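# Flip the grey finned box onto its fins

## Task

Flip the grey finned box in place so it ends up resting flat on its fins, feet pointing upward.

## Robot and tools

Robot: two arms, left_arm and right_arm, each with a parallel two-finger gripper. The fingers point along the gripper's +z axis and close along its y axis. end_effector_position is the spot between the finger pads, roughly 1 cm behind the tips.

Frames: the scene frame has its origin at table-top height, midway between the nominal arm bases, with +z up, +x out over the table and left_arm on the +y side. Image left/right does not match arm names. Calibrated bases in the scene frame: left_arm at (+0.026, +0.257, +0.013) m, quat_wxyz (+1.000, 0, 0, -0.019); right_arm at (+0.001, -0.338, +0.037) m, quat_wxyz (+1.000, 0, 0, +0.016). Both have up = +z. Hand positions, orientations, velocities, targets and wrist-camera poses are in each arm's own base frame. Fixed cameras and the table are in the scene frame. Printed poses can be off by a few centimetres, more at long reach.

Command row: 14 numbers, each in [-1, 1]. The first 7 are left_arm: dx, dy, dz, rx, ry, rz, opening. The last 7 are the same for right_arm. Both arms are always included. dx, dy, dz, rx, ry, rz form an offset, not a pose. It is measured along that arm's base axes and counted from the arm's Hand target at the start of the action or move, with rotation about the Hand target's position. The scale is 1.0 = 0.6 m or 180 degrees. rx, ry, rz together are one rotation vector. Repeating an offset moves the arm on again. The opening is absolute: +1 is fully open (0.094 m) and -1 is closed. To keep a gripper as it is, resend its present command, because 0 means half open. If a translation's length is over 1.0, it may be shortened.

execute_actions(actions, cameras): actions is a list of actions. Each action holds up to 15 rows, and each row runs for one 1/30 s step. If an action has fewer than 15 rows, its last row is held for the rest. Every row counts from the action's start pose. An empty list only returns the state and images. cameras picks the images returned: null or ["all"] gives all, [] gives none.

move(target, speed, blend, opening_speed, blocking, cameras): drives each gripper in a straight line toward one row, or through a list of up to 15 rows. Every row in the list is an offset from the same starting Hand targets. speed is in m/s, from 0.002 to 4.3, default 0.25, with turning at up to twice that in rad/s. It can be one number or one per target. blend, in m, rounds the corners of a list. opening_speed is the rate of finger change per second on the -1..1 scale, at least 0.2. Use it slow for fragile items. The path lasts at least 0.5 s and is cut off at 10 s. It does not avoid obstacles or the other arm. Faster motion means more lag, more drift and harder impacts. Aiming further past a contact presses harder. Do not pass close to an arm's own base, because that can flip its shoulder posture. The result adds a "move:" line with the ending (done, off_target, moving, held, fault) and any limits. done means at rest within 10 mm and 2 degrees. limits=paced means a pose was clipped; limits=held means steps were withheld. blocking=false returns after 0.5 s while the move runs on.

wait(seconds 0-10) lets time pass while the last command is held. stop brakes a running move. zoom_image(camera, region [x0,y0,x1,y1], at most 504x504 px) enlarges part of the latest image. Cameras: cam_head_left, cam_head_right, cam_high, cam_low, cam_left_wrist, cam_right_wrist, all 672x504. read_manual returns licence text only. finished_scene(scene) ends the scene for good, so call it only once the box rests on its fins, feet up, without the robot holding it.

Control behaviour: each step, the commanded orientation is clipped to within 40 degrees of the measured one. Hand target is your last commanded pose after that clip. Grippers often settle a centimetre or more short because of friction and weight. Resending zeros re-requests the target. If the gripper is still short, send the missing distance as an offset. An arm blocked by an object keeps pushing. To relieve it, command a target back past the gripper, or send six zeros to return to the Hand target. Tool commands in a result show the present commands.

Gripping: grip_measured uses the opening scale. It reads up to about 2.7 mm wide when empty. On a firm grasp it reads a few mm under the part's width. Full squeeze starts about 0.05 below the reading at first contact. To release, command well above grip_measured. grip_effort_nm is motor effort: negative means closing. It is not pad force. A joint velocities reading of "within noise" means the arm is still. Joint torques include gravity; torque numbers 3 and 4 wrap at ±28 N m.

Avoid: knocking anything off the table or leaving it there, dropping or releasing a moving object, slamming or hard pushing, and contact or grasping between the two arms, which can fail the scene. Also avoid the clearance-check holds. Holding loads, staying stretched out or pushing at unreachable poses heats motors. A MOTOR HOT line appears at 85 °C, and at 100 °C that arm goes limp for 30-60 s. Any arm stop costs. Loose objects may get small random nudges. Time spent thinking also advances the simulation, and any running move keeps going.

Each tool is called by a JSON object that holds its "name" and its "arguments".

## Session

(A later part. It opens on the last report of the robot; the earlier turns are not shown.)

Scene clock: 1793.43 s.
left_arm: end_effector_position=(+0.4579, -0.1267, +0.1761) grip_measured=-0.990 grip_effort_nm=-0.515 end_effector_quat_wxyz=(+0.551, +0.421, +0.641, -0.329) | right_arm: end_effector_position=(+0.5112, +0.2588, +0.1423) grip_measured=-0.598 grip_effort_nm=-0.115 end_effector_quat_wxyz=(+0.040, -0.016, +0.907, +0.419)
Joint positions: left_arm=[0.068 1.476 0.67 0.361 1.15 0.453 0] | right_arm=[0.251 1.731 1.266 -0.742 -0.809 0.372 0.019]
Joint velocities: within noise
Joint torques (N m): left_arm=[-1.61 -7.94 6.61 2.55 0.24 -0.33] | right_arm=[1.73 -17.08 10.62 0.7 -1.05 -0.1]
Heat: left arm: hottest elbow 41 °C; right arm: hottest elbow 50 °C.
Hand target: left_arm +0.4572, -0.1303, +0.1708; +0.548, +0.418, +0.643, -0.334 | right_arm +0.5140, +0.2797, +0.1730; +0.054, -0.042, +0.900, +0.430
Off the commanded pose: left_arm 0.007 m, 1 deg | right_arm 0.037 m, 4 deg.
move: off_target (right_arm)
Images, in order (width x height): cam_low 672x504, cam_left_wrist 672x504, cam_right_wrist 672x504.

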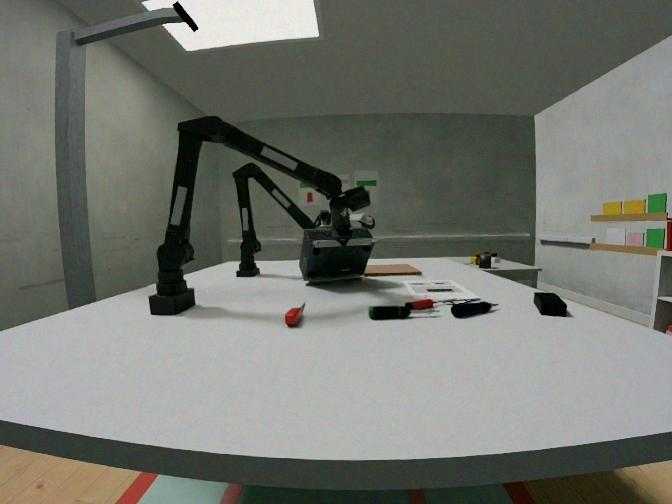

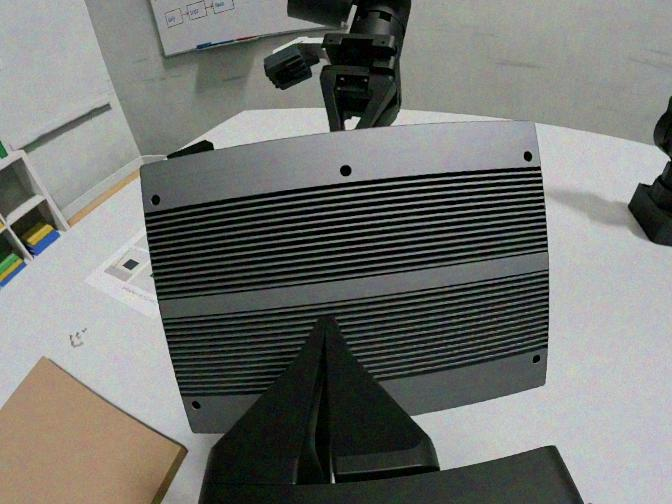

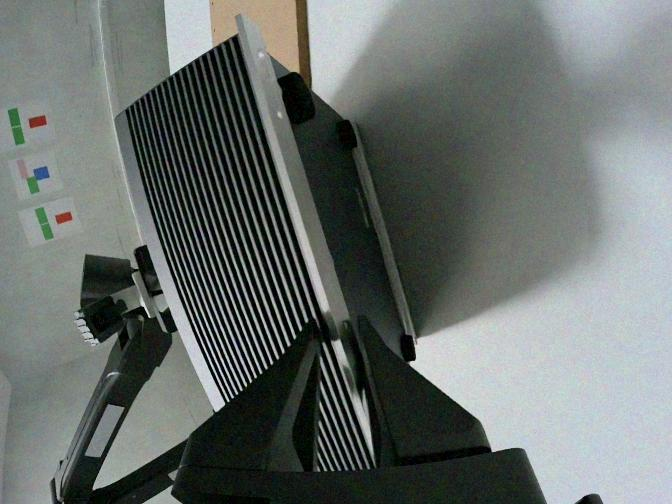

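{"name": "move", "arguments": {"target": [[0.0,-0.033,0,0,0,0,-1,0,0,0,0,0,0,-1],[0.0,-0.033,0,0,0,0,-1,0,0.059,0.022,-0.078,0,0,-1]], "opening_speed": 0.3, "speed": 0.05, "cameras": ["cam_right_wrist","cam_left_wrist","cam_low"]}}

Scene clock: 1812.57 s.
left_arm: end_effector_position=(+0.4580, -0.1461, +0.1774) grip_measured=-0.990 grip_effort_nm=-0.520 end_effector_quat_wxyz=(+0.553, +0.421, +0.640, -0.328) | right_arm: end_effector_position=(+0.4957, +0.3067, +0.1700) grip_measured=-0.852 grip_effort_nm=-1.033 end_effector_quat_wxyz=(+0.041, -0.074, +0.946, +0.314)
Joint positions: left_arm=[0.017 1.476 0.66 0.42 1.102 0.403 0] | right_arm=[0.394 1.718 1.405 -0.944 -0.573 0.332 0.007]
Joint velocities: within noise
Joint torques (N m): left_arm=[-1.61 -7.71 6.63 2.43 0.22 -0.34] | right_arm=[0.09 -13.98 12.67 0.87 -0.07 0.58]
Heat: left arm: hottest elbow 41 °C; right arm: hottest elbow 50 °C.
Hand target: left_arm +0.4572, -0.1501, +0.1707; +0.548, +0.418, +0.643, -0.334 | right_arm +0.5139, +0.3151, +0.1863; +0.048, -0.049, +0.946, +0.317
Off the commanded pose: left_arm 0.008 m, 1 deg | right_arm 0.026 m, 3 deg.
move: off_target (right_arm)
Images, in order (width x height): cam_low 672x504, cam_left_wrist 672x504, cam_right_wrist 672x504.

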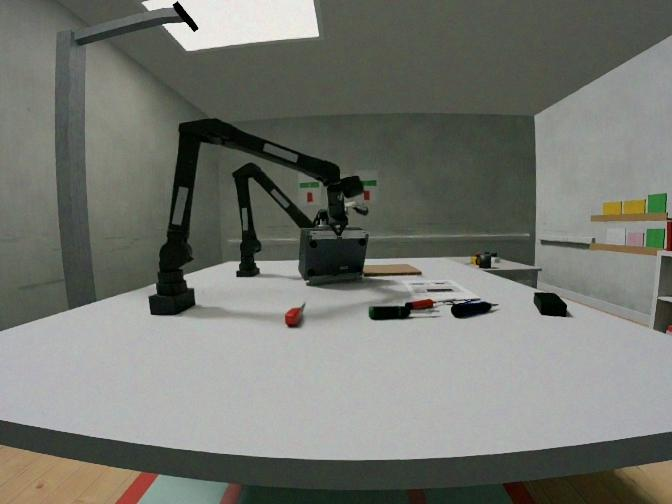

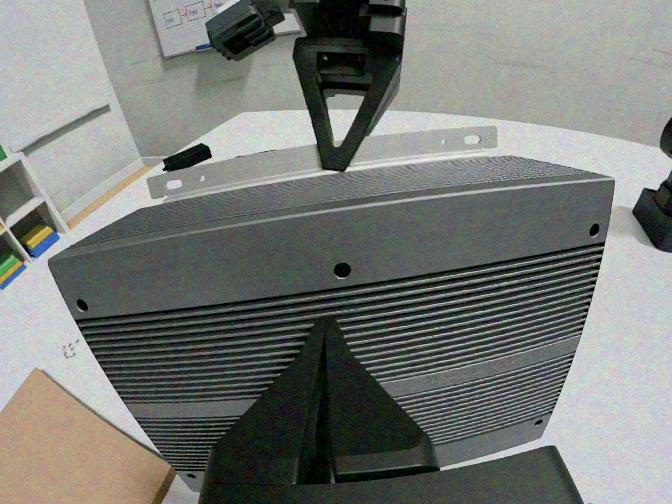

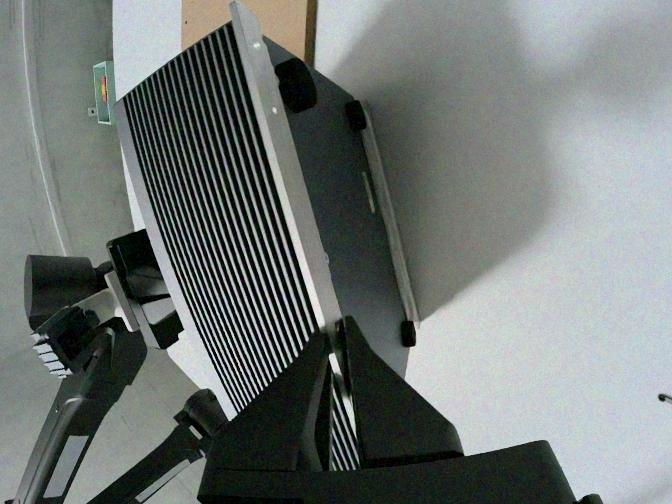

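{"name": "move", "arguments": {"target": [[0.0,0.3,0,0,0,0,-1,0,0,0,0,0,0,-1],[0.0,0.3,0,0,0,0,-1,0,0.082,0.019,-0.078,0,0,-1],[0.0,0.3,0,0,0,0,-1,0,0.142,0.02,-0.133,0,0,-1],[0.0,0.3,0,0,0,0,-1,0,0.207,0.008,-0.194,0,0,-1]], "speed": [0.15,0.04,0.04,0.04], "blend": 0.02, "cameras": ["cam_right_wrist","cam_left_wrist","cam_low","cam_high"]}}

Scene clock: 1846.47 s.
left_arm: end_effector_position=(+0.4456, +0.0220, +0.1706) grip_measured=-0.990 grip_effort_nm=-0.515 end_effector_quat_wxyz=(+0.546, +0.414, +0.644, -0.340) | right_arm: end_effector_position=(+0.4945, +0.4243, +0.1834) grip_measured=-0.877 grip_effort_nm=-1.043 end_effector_quat_wxyz=(+0.007, -0.078, +0.997, +0.001)
Joint positions: left_arm=[0.44 1.616 0.966 -0.904 1.396 1.569 0] | right_arm=[0.711 2.082 2.087 -1.562 0.006 0.554 0.006]
Joint velocities: within noise
Joint torques (N m): left_arm=[-0.32 -8.82 9.72 0.27 0.64 -0.06] | right_arm=[-1.26 -18.37 12.86 1.4 0.09 0.31]
Heat: left arm: hottest elbow 43 °C; right arm: hottest elbow 53 °C.
Hand target: left_arm +0.4572, +0.0298, +0.1707; +0.548, +0.418, +0.643, -0.334 | right_arm +0.5140, +0.4392, +0.1910; +0.031, -0.061, +0.997, +0.019
Off the commanded pose: left_arm 0.014 m, 1 deg | right_arm 0.026 m, 4 deg.
move: off_target (left_arm, right_arm)
Images, in order (width x height): cam_high 672x504, cam_low 672x504, cam_left_wrist 672x504, cam_right_wrist 672x504.

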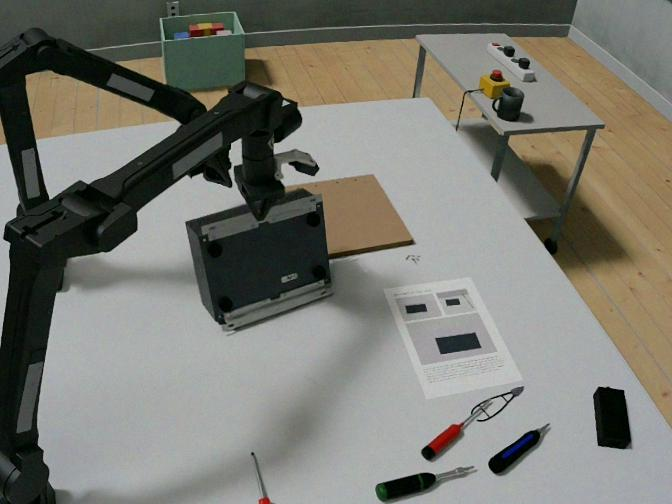

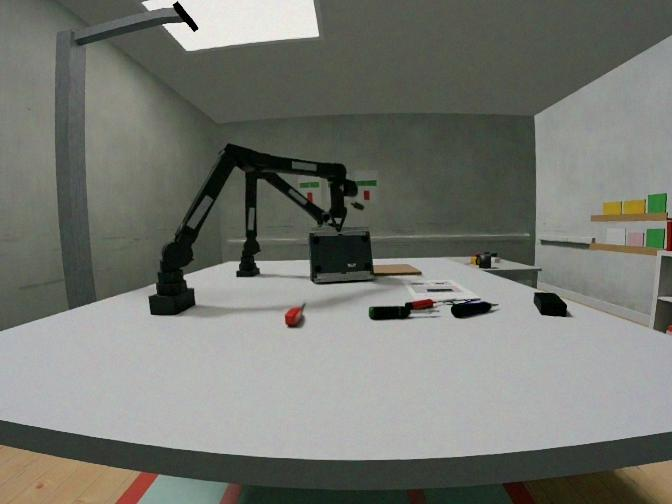

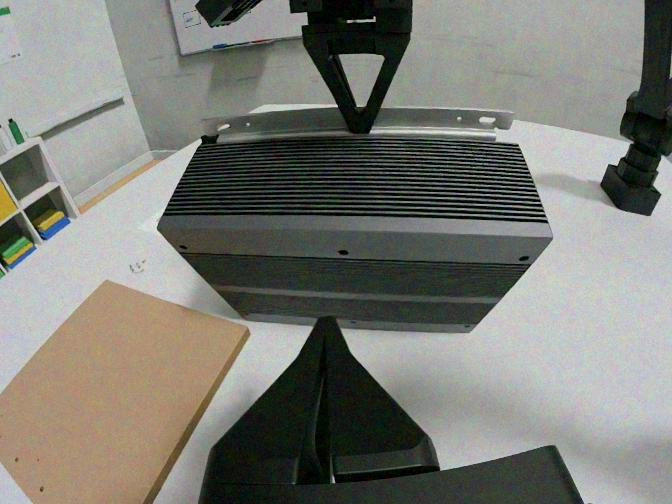

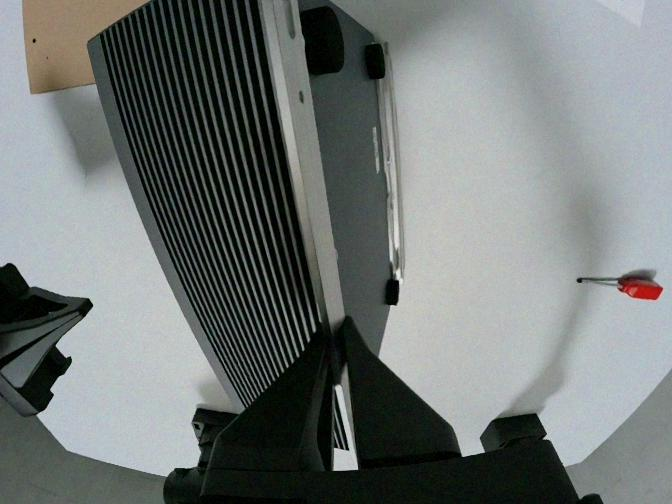

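{"name": "wait", "arguments": {"seconds": 0.1, "cameras": ["cam_head_left","cam_head_right"]}}

{"name": "zoom_image", "arguments": {"camera": "cam_head_left", "region": [150, 140, 450, 365]}}

Scene clock: 1855.23 s.
left_arm: end_effector_position=(+0.4456, +0.0220, +0.1706) grip_measured=-0.990 grip_effort_nm=-0.515 end_effector_quat_wxyz=(+0.546, +0.414, +0.644, -0.340) | right_arm: end_effector_position=(+0.4945, +0.4243, +0.1835) grip_measured=-0.877 grip_effort_nm=-1.038 end_effector_quat_wxyz=(+0.007, -0.078, +0.997, +0.001)
Joint positions: left_arm=[0.44 1.616 0.966 -0.904 1.396 1.569 0] | right_arm=[0.711 2.082 2.087 -1.563 0.006 0.554 0.006]
Joint velocities: within noise
Joint torques (N m): left_arm=[-0.26 -8.88 9.72 0.27 0.64 -0.07] | right_arm=[-1.26 -17.61 12.6 1.29 0.1 0.32]
Heat: left arm: hottest elbow 43 °C; right arm: hottest elbow 56 °C.
Hand target: left_arm +0.4572, +0.0298, +0.1707; +0.548, +0.418, +0.643, -0.334 | right_arm +0.5140, +0.4392, +0.1911; +0.031, -0.061, +0.997, +0.019
Tool commands: left_gripper/opening=-1.0 right_gripper/opening=-1.0
Off the commanded pose: left_arm 0.014 m, 1 deg | right_arm 0.026 m, 4 deg.
wait: 0.10 s; at rest from the start
Images, in order (width x height): cam_head_left 672x504, cam_head_right 672x504.

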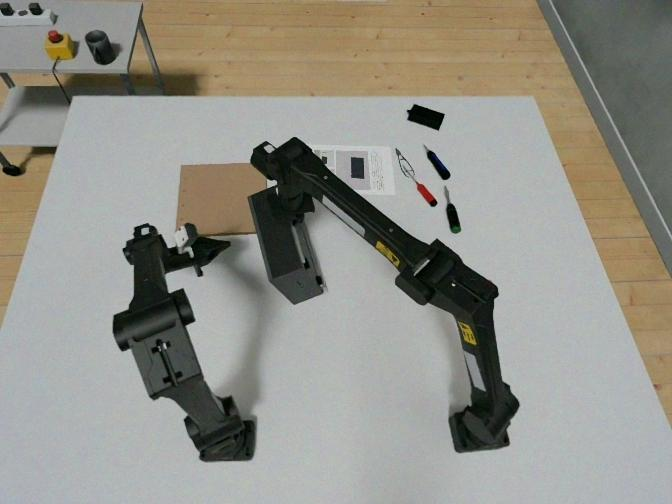

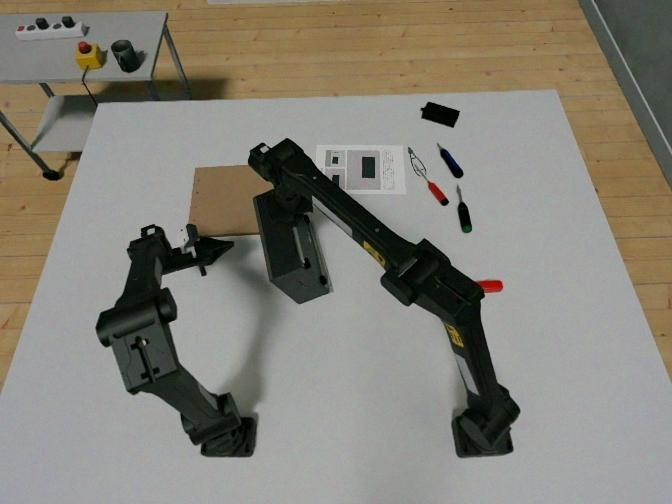

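Scaled by 1.680.

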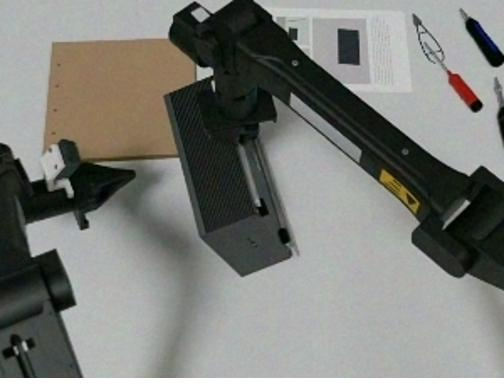

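{"name": "move", "arguments": {"target": [[0,0,0,0,0,0,-1,0,0,0.06,0,0,0,-1],[0,0,0,0,0,0,-1,-0.02,-0.2,0.06,0,0,-0.03,-1]], "speed": 0.07, "cameras": ["cam_right_wrist","cam_low","cam_high","cam_left_wrist"]}}

Scene clock: 1877.43 s.
left_arm: end_effector_position=(+0.4456, +0.0220, +0.1706) grip_measured=-0.990 grip_effort_nm=-0.515 end_effector_quat_wxyz=(+0.546, +0.414, +0.644, -0.340) | right_arm: end_effector_position=(+0.4868, +0.3470, +0.1789) grip_measured=-0.885 grip_effort_nm=-1.033 end_effector_quat_wxyz=(-0.001, -0.036, +0.999, +0.005)
Joint positions: left_arm=[0.44 1.616 0.966 -0.904 1.396 1.569 0] | right_arm=[0.617 1.924 1.826 -1.468 -0.01 0.545 0.005]
Joint velocities: within noise
Joint torques (N m): left_arm=[-0.26 -8.7 9.7 0.23 0.65 -0.08] | right_arm=[-4.48 -24 9.24 -0.14 0.68 -0.04]
Heat: left arm: hottest elbow 45 °C; right arm: hottest elbow 59 °C.
Hand target: left_arm +0.4572, +0.0298, +0.1707; +0.548, +0.418, +0.643, -0.334 | right_arm +0.5020, +0.3194, +0.2270; +0.032, -0.014, +0.999, +0.017
Off the commanded pose: left_arm 0.014 m, 1 deg | right_arm 0.058 m, 5 deg.
move: off_target (left_arm, right_arm)
Images, in order (width x height): cam_high 672x504, cam_low 672x504, cam_left_wrist 672x504, cam_right_wrist 672x504.

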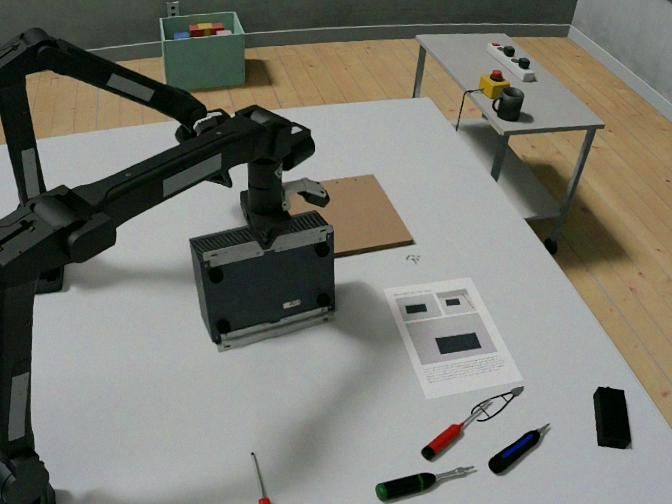

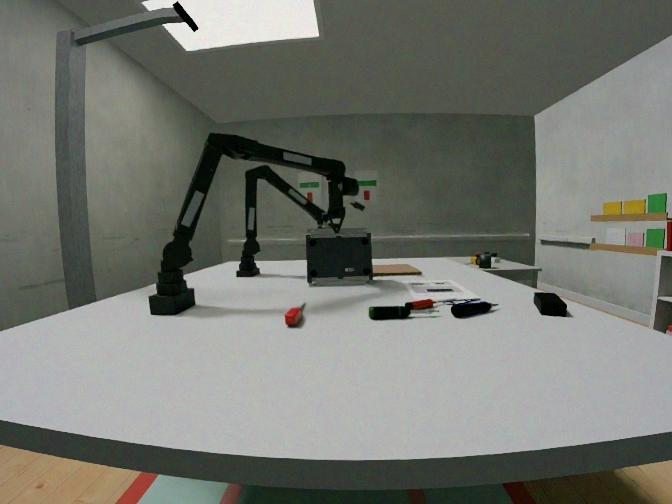

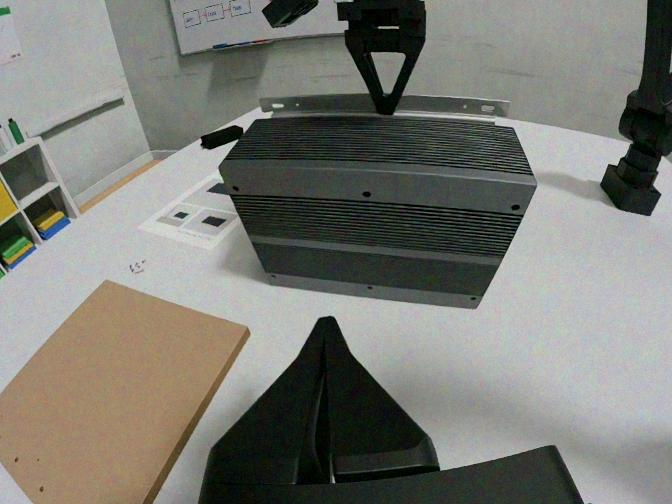

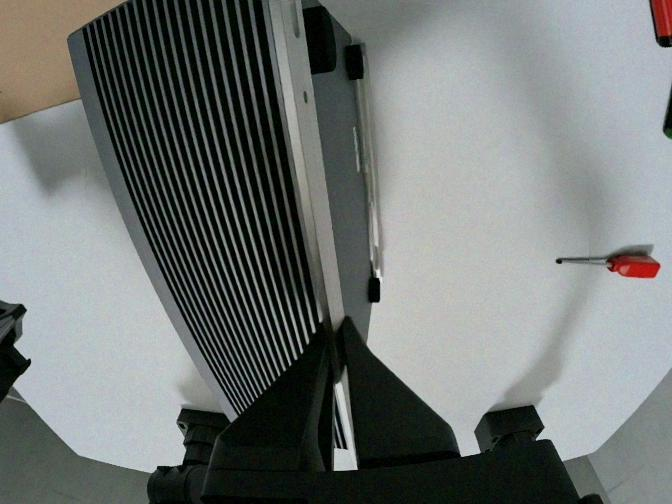

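{"name": "move", "arguments": {"target": [[0,0,0,0,0,0,-1,-0.03,-0.267,0.0,0,0,-0.03,-1],[0,0,0,0,0,0,-1,-0.03,-0.23,-0.06,0,0,-0.03,-1]], "speed": 0.07, "cameras": ["cam_low","cam_high","cam_left_wrist","cam_head_left"]}}

Scene clock: 1886.00 s.
left_arm: end_effector_position=(+0.4456, +0.0220, +0.1705) grip_measured=-0.990 grip_effort_nm=-0.520 end_effector_quat_wxyz=(+0.546, +0.414, +0.644, -0.340) | right_arm: end_effector_position=(+0.4745, +0.1838, +0.1766) grip_measured=-0.887 grip_effort_nm=-1.038 end_effector_quat_wxyz=(+0.006, +0.017, +1.000, +0.012)
Joint positions: left_arm=[0.44 1.617 0.966 -0.904 1.396 1.569 0] | right_arm=[0.364 1.678 1.474 -1.346 -0.018 0.398 0.005]
Joint velocities: within noise
Joint torques (N m): left_arm=[-0.26 -8.88 9.68 0.25 0.64 -0.07] | right_arm=[-0.56 -16.03 8.72 1.43 0.61 0.21]
Heat: left arm: hottest elbow 45 °C; right arm: hottest elbow 57 °C.
Hand target: left_arm +0.4572, +0.0298, +0.1706; +0.548, +0.418, +0.643, -0.334 | right_arm +0.4839, +0.1813, +0.1910; +0.033, +0.033, +0.999, +0.016
Off the commanded pose: left_arm 0.014 m, 1 deg | right_arm 0.017 m, 4 deg.
move: off_target (left_arm, right_arm)
Images, in order (width x height): cam_head_left 672x504, cam_high 672x504, cam_low 672x504, cam_left_wrist 672x504.

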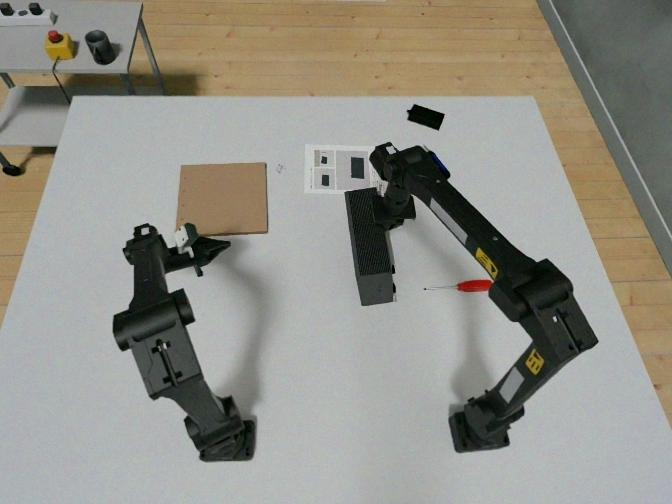

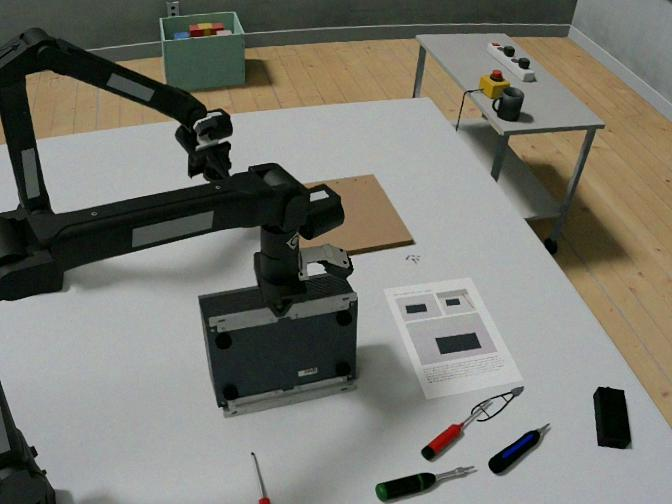

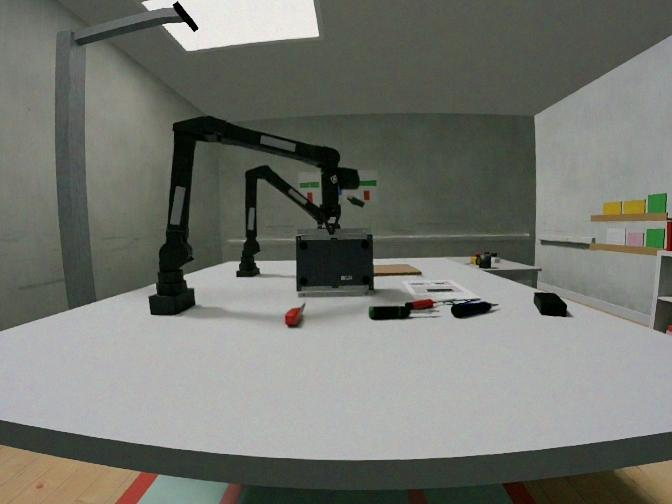

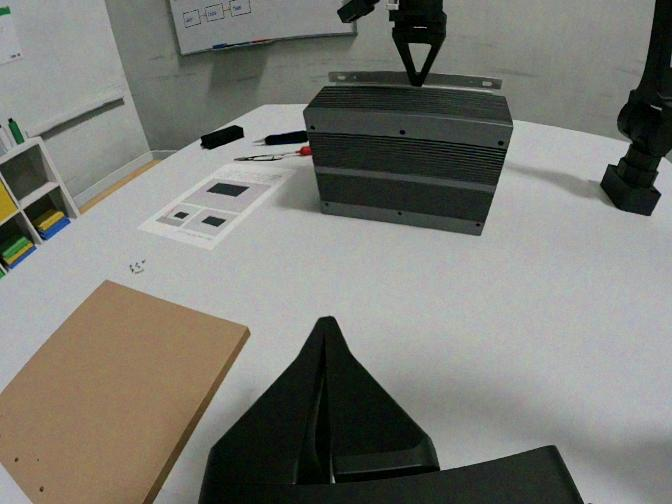

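{"name": "move", "arguments": {"target": [[0,0,0,0,0,0,-1,0,0,0,0,0,0,-0.4],[0,0,0,0,0,0,-1,0,0,0.15,0,0,0,-0.4]], "speed": [0.05,0.1], "opening_speed": 0.3, "cameras": ["cam_low","cam_right_wrist"]}}

Scene clock: 1942.73 s.
left_arm: end_effector_position=(+0.4456, +0.0220, +0.1705) grip_measured=-0.990 grip_effort_nm=-0.515 end_effector_quat_wxyz=(+0.546, +0.414, +0.644, -0.340) | right_arm: end_effector_position=(+0.4736, +0.1814, +0.2592) grip_measured=-0.402 grip_effort_nm=0.076 end_effector_quat_wxyz=(+0.011, +0.026, +1.000, +0.008)
Joint positions: left_arm=[0.44 1.617 0.966 -0.904 1.396 1.569 0] | right_arm=[0.364 1.647 1.653 -1.549 -0.007 0.417 0.028]
Joint velocities: within noise
Joint torques (N m): left_arm=[-0.32 -9 9.68 0.25 0.64 -0.05] | right_arm=[-1.08 -14.39 11.52 0.25 0.12 0.03]
Heat: left arm: hottest elbow 46 °C; right arm: hottest elbow 49 °C.
Hand target: left_arm +0.4572, +0.0298, +0.1706; +0.548, +0.418, +0.643, -0.334 | right_arm +0.4839, +0.1813, +0.2810; +0.033, +0.033, +0.999, +0.016
Off the commanded pose: left_arm 0.014 m, 1 deg | right_arm 0.024 m, 3 deg.
move: off_target (left_arm, right_arm)
Images, in order (width x height): cam_low 672x504, cam_right_wrist 672x504.

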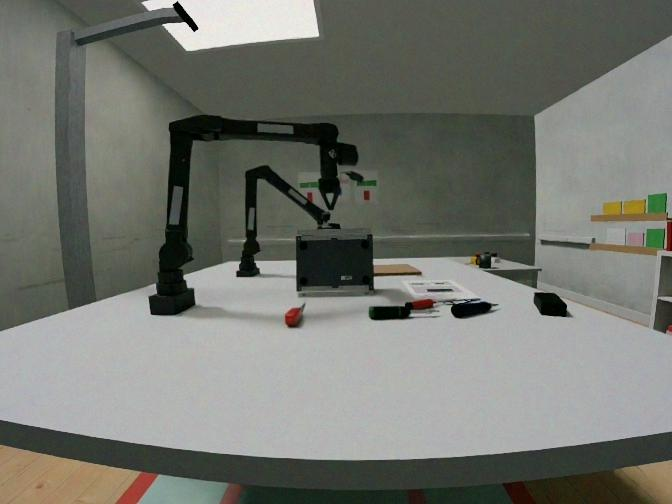

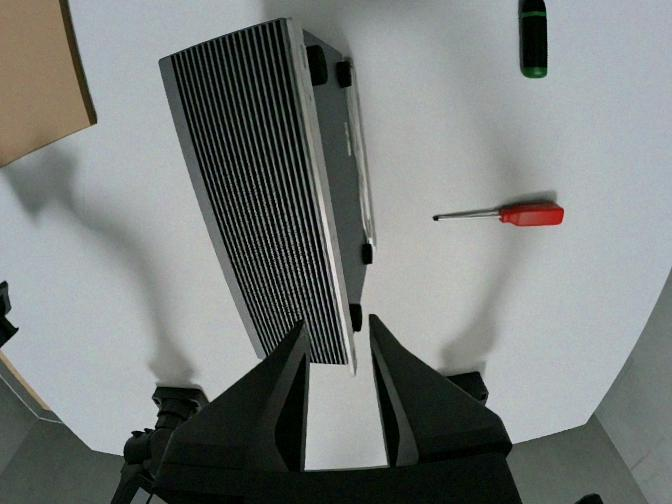

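{"name": "move", "arguments": {"target": [[-0.045,-0.25,0.215,0.098,0.345,0.353,0,-0.2,-0.45,0.03,0,0,0,-0.4],[-0.022,-0.683,0.215,0.098,0.345,0.353,0,-0.2,-0.45,0.03,0,0,0,-0.4]], "speed": 0.3, "cameras": ["cam_low","cam_left_wrist","cam_high"]}}

Scene clock: 1952.70 s.
left_arm: end_effector_position=(+0.4336, -0.3728, +0.2938) grip_measured=-0.003 grip_effort_nm=0.154 end_effector_quat_wxyz=(+0.177, -0.105, +0.976, -0.073) | right_arm: end_effector_position=(+0.3678, -0.0853, +0.2939) grip_measured=-0.402 grip_effort_nm=0.071 end_effector_quat_wxyz=(+0.029, +0.031, +0.999, +0.015)
Joint positions: left_arm=[-0.761 1.616 1.66 -1.268 -0.173 -0.945 0.047] | right_arm=[-0.246 1.295 1.363 -1.588 -0.042 -0.182 0.028]
Joint velocities: within noise
Joint torques (N m): left_arm=[-0.5 -11.63 12.72 0.92 -0.24 -0.33] | right_arm=[-1.85 -9.35 8.2 0.24 -0.18 -0.14]
Heat: left arm: hottest elbow 47 °C; right arm: hottest elbow 49 °C.
Hand target: left_arm +0.4440, -0.3799, +0.2998; +0.181, -0.114, +0.974, -0.077 | right_arm +0.3640, -0.0887, +0.2990; +0.033, +0.033, +0.999, +0.016
Off the commanded pose: left_arm 0.014 m, 1 deg | right_arm 0.007 m, 0 deg.
move: off_target (left_arm)
Images, in order (width x height): cam_high 672x504, cam_low 672x504, cam_left_wrist 672x504.

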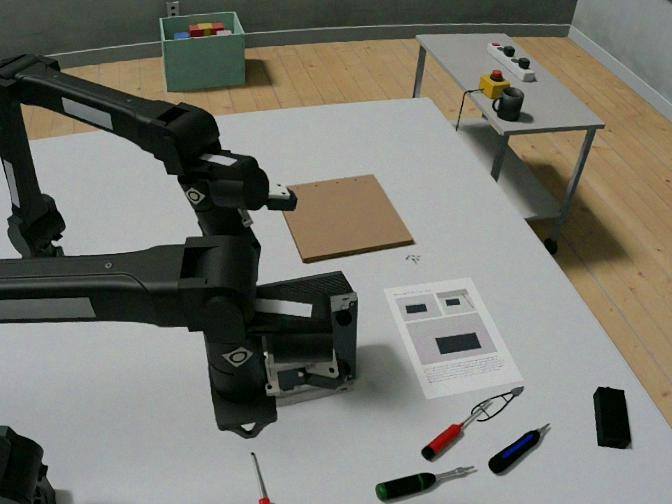

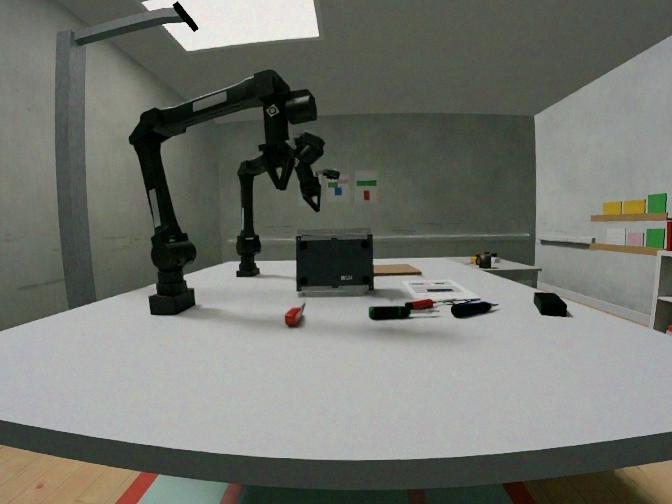

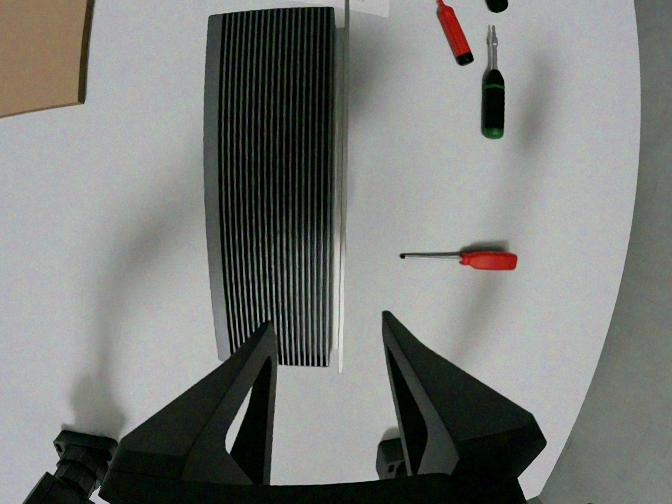

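{"name": "move", "arguments": {"target": [0.025,-0.013,-0.131,0,0,0,0,0,0,0,0,0,0,-0.4], "speed": 0.1, "cameras": ["cam_left_wrist","cam_low"]}}

{"name": "zoom_image", "arguments": {"camera": "cam_low", "region": [240, 130, 440, 310]}}

Scene clock: 1970.37 s.
left_arm: end_effector_position=(+0.4509, -0.3884, +0.2348) grip_measured=-0.003 grip_effort_nm=0.154 end_effector_quat_wxyz=(+0.184, -0.107, +0.974, -0.082) | right_arm: end_effector_position=(+0.3678, -0.0853, +0.2939) grip_measured=-0.402 grip_effort_nm=0.076 end_effector_quat_wxyz=(+0.029, +0.031, +0.999, +0.015)
Joint positions: left_arm=[-0.76 1.669 1.567 -1.099 -0.173 -0.946 0.047] | right_arm=[-0.246 1.295 1.363 -1.588 -0.042 -0.182 0.028]
Joint velocities: within noise
Joint torques (N m): left_arm=[0.03 -12.75 9.02 1.84 -0.11 -0.24] | right_arm=[-1.61 -9.17 8.1 0.28 -0.21 -0.13]
Heat: left arm: hottest elbow 51 °C; right arm: hottest elbow 49 °C.
Hand target: left_arm +0.4590, -0.3877, +0.2210; +0.181, -0.113, +0.974, -0.077 | right_arm +0.3640, -0.0887, +0.2990; +0.033, +0.033, +0.999, +0.016
Off the commanded pose: left_arm 0.016 m, 1 deg | right_arm 0.007 m, 0 deg.
move: off_target (left_arm)
Images, in order (width x height): cam_low 672x504, cam_left_wrist 672x504.

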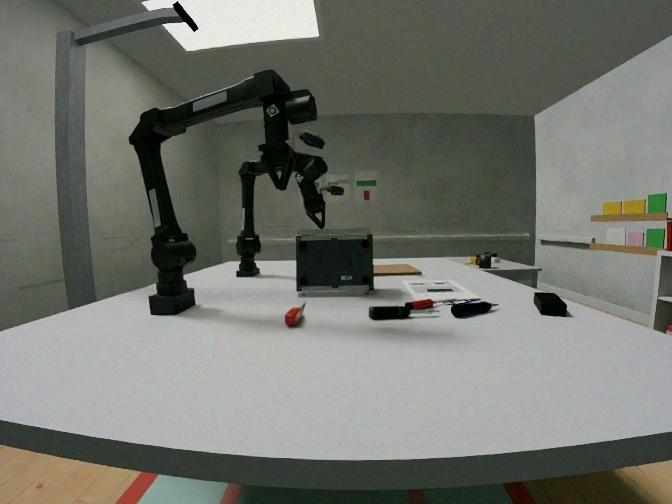

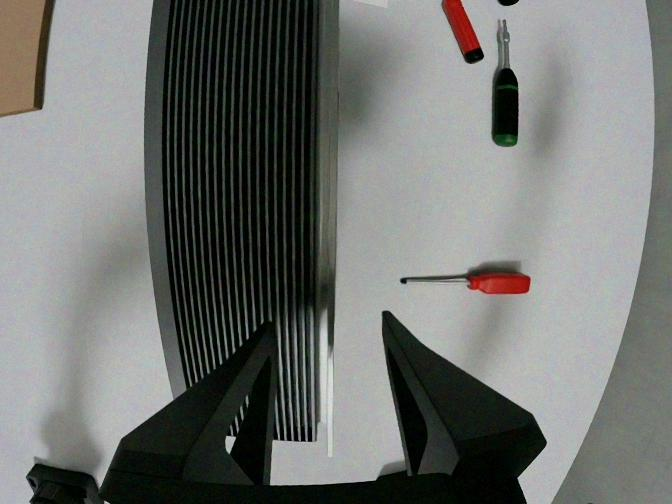

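Scaled by 2.520.

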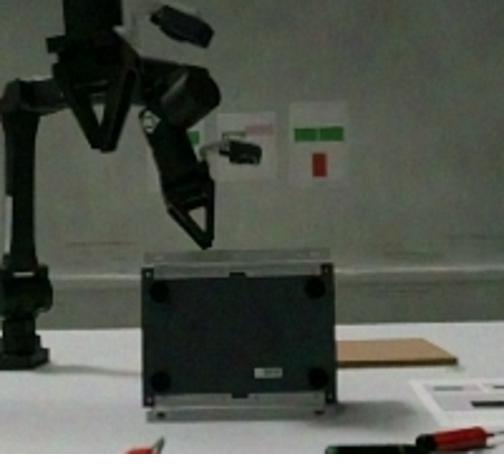

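{"name": "move", "arguments": {"target": [[0.05,0,0,0,0,0,0,0,0,0,0,0,0,-0.4],[0.05,0,-0.027,0,0,0,0,0,0,0,0,0,0,-0.4]], "speed": 0.08, "cameras": ["cam_left_wrist","cam_low"]}}

{"name": "zoom_image", "arguments": {"camera": "cam_low", "region": [240, 130, 440, 310]}}

Scene clock: 1982.00 s.
left_arm: end_effector_position=(+0.4767, -0.3806, +0.2078) grip_measured=-0.003 grip_effort_nm=0.154 end_effector_quat_wxyz=(+0.177, -0.117, +0.975, -0.073) | right_arm: end_effector_position=(+0.3678, -0.0853, +0.2939) grip_measured=-0.402 grip_effort_nm=0.071 end_effector_quat_wxyz=(+0.029, +0.031, +0.999, +0.015)
Joint positions: left_arm=[-0.719 1.728 1.578 -1.071 -0.164 -0.929 0.047] | right_arm=[-0.246 1.295 1.363 -1.588 -0.042 -0.182 0.028]
Joint velocities: within noise
Joint torques (N m): left_arm=[-0.38 -13.27 11.25 1.8 0.01 -0.06] | right_arm=[-2.26 -8.94 8.09 0.38 -0.23 -0.08]
Heat: left arm: hottest elbow 49 °C; right arm: hottest elbow 49 °C.
Hand target: left_arm +0.4891, -0.3878, +0.2048; +0.181, -0.114, +0.974, -0.077 | right_arm +0.3639, -0.0887, +0.2990; +0.033, +0.033, +0.999, +0.016
Off the commanded pose: left_arm 0.015 m, 1 deg | right_arm 0.007 m, 0 deg.
move: off_target (left_arm)
Images, in order (width x height): cam_low 672x504, cam_left_wrist 672x504.

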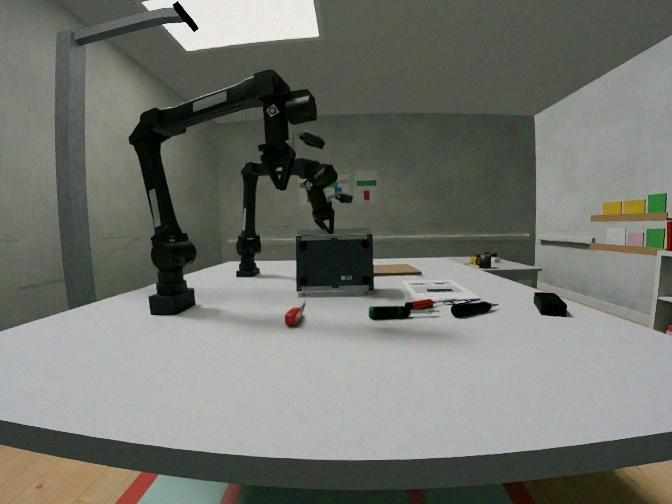

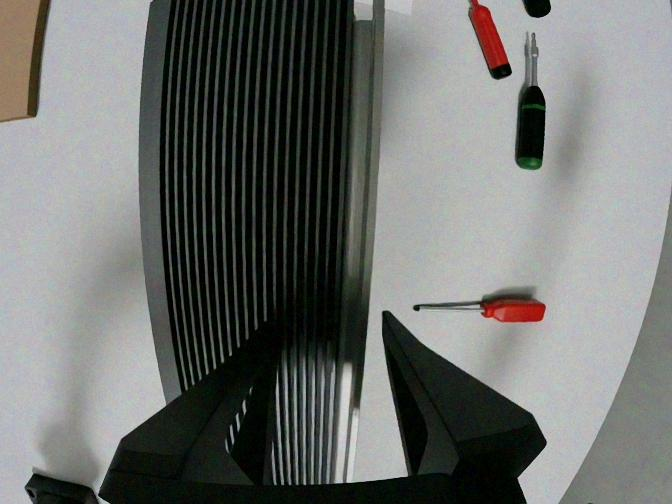

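Scaled by 2.520.

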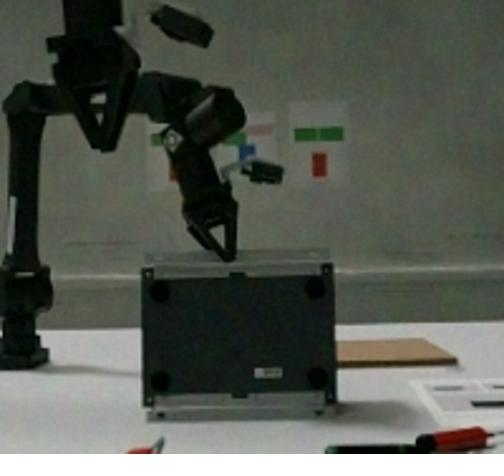

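{"name": "move", "arguments": {"target": [[0,-0.022,0,0,0,0,0,0,0,0,0,0,0,-0.4],[0.0,-0.022,0,0,0,0,-1,0,0,0,0,0,0,-0.4]], "speed": 0.08, "opening_speed": 0.4, "cameras": ["cam_left_wrist","cam_low","cam_head_left"]}}

{"name": "zoom_image", "arguments": {"camera": "cam_low", "region": [240, 130, 440, 310]}}

Scene clock: 1994.00 s.
left_arm: end_effector_position=(+0.4817, -0.3902, +0.2105) grip_measured=-0.927 grip_effort_nm=-1.004 end_effector_quat_wxyz=(+0.183, -0.094, +0.976, -0.074) | right_arm: end_effector_position=(+0.3678, -0.0853, +0.2939) grip_measured=-0.402 grip_effort_nm=0.076 end_effector_quat_wxyz=(+0.029, +0.031, +0.999, +0.015)
Joint positions: left_arm=[-0.726 1.745 1.605 -1.067 -0.165 -0.888 0.003] | right_arm=[-0.246 1.295 1.363 -1.588 -0.042 -0.182 0.028]
Joint velocities: within noise
Joint torques (N m): left_arm=[-1.2 -13.1 11.66 1.31 -0.14 -0.67] | right_arm=[-1.9 -9 8.14 0.43 -0.18 -0.11]
Heat: left arm: hottest elbow 49 °C; right arm: hottest elbow 49 °C.
Hand target: left_arm +0.4892, -0.4009, +0.2050; +0.181, -0.114, +0.974, -0.077 | right_arm +0.3639, -0.0887, +0.2990; +0.033, +0.033, +0.999, +0.016
Off the commanded pose: left_arm 0.014 m, 2 deg | right_arm 0.007 m, 0 deg.
move: off_target (left_arm); target 2's new opening was sent with left_arm's hand 0.020 m and 1 deg from that target
Images, in order (width x height): cam_head_left 672x504, cam_low 672x504, cam_left_wrist 672x504.

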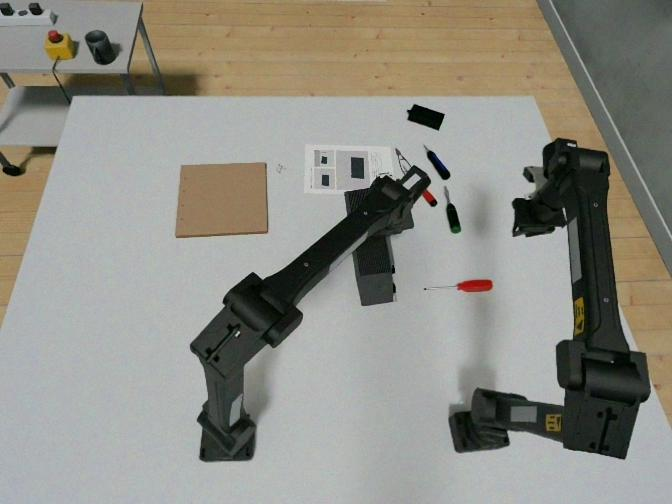

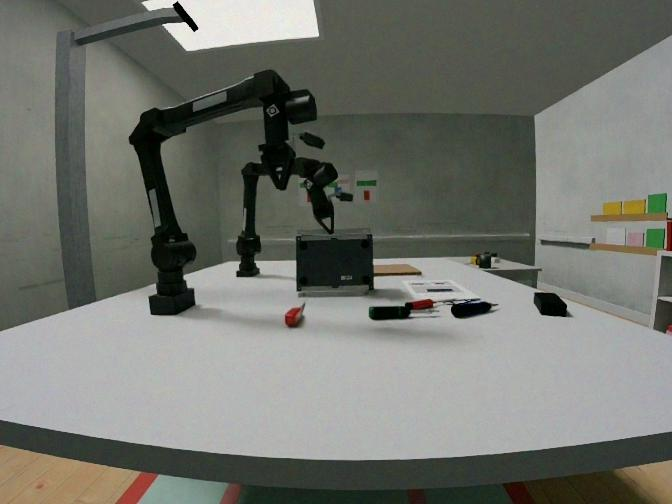

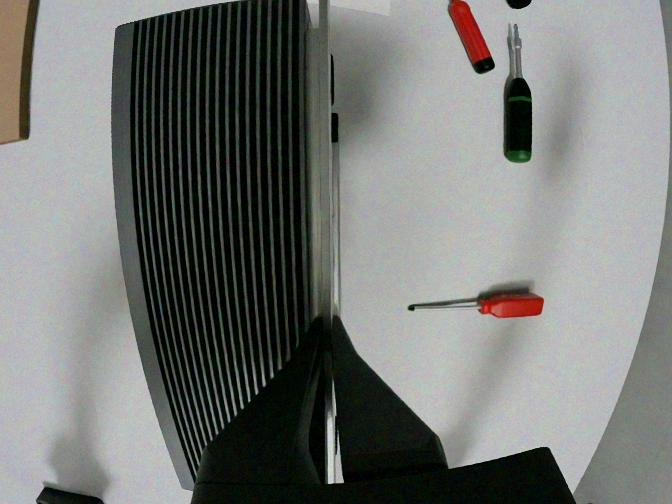

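Scaled by 2.520.

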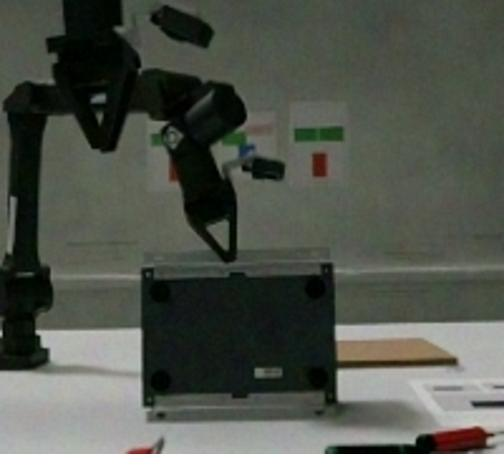

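{"name": "move", "arguments": {"target": [[-0.0225,0.114,0.035,-0.0763,-0.0151,0,-1,0,0,0,0,0,0,-0.4],[-0.0415,0.2095,0.022,-0.158,-0.0313,0,-1,0,0,0,0,0,0,-0.4]], "speed": 0.07, "blend": 0.02, "cameras": ["cam_left_wrist","cam_low"]}}

{"name": "zoom_image", "arguments": {"camera": "cam_low", "region": [240, 130, 440, 310]}}

Scene clock: 2033.07 s.
left_arm: end_effector_position=(+0.4663, -0.2678, +0.2098) grip_measured=-0.937 grip_effort_nm=-1.009 end_effector_quat_wxyz=(+0.193, -0.143, +0.922, -0.302) | right_arm: end_effector_position=(+0.3678, -0.0853, +0.2939) grip_measured=-0.402 grip_effort_nm=0.076 end_effector_quat_wxyz=(+0.029, +0.031, +0.999, +0.015)
Joint positions: left_arm=[-0.434 1.39 1.069 -0.558 0.272 -0.842 0.003] | right_arm=[-0.246 1.295 1.363 -1.588 -0.042 -0.182 0.028]
Joint velocities: within noise
Joint torques (N m): left_arm=[-1.67 -10.99 8.88 2.52 0.63 -0.52] | right_arm=[-1.85 -9.64 7.99 0.34 -0.17 -0.12]
Heat: left arm: hottest elbow 52 °C; right arm: hottest elbow 48 °C.
Hand target: left_arm +0.4643, -0.2752, +0.2183; +0.195, -0.151, +0.915, -0.319 | right_arm +0.3639, -0.0887, +0.2990; +0.033, +0.033, +0.999, +0.016
Off the commanded pose: left_arm 0.011 m, 2 deg | right_arm 0.007 m, 0 deg.
move: off_target (left_arm)
Images, in order (width x height): cam_low 672x504, cam_left_wrist 672x504.

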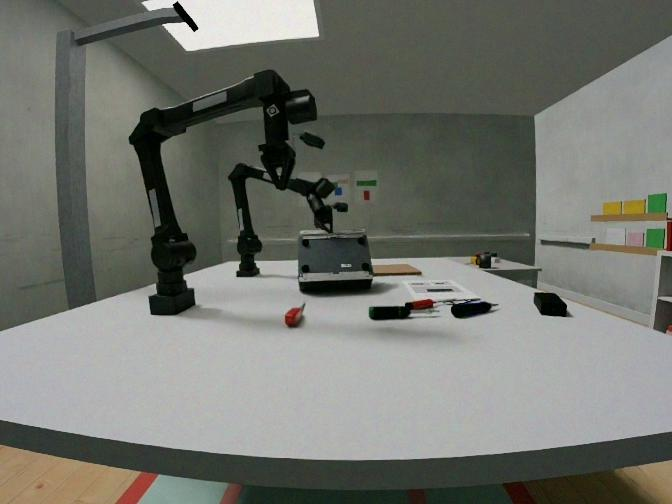

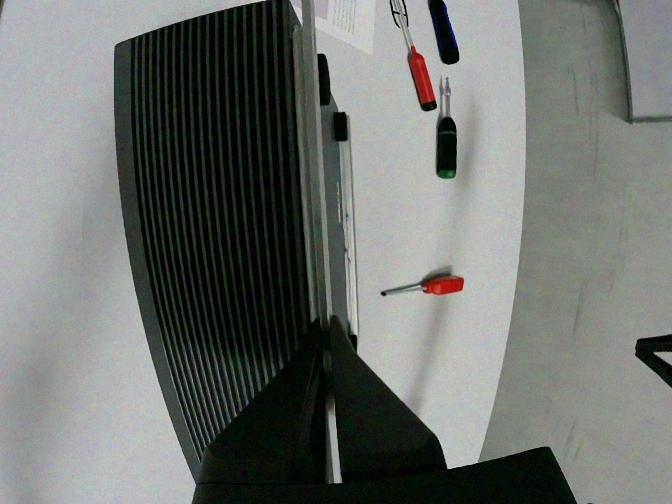

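Scaled by 2.520.

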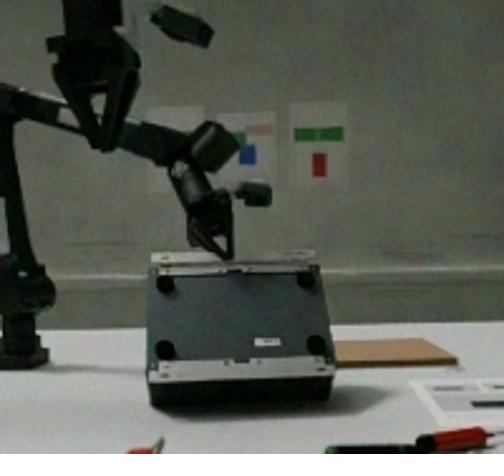

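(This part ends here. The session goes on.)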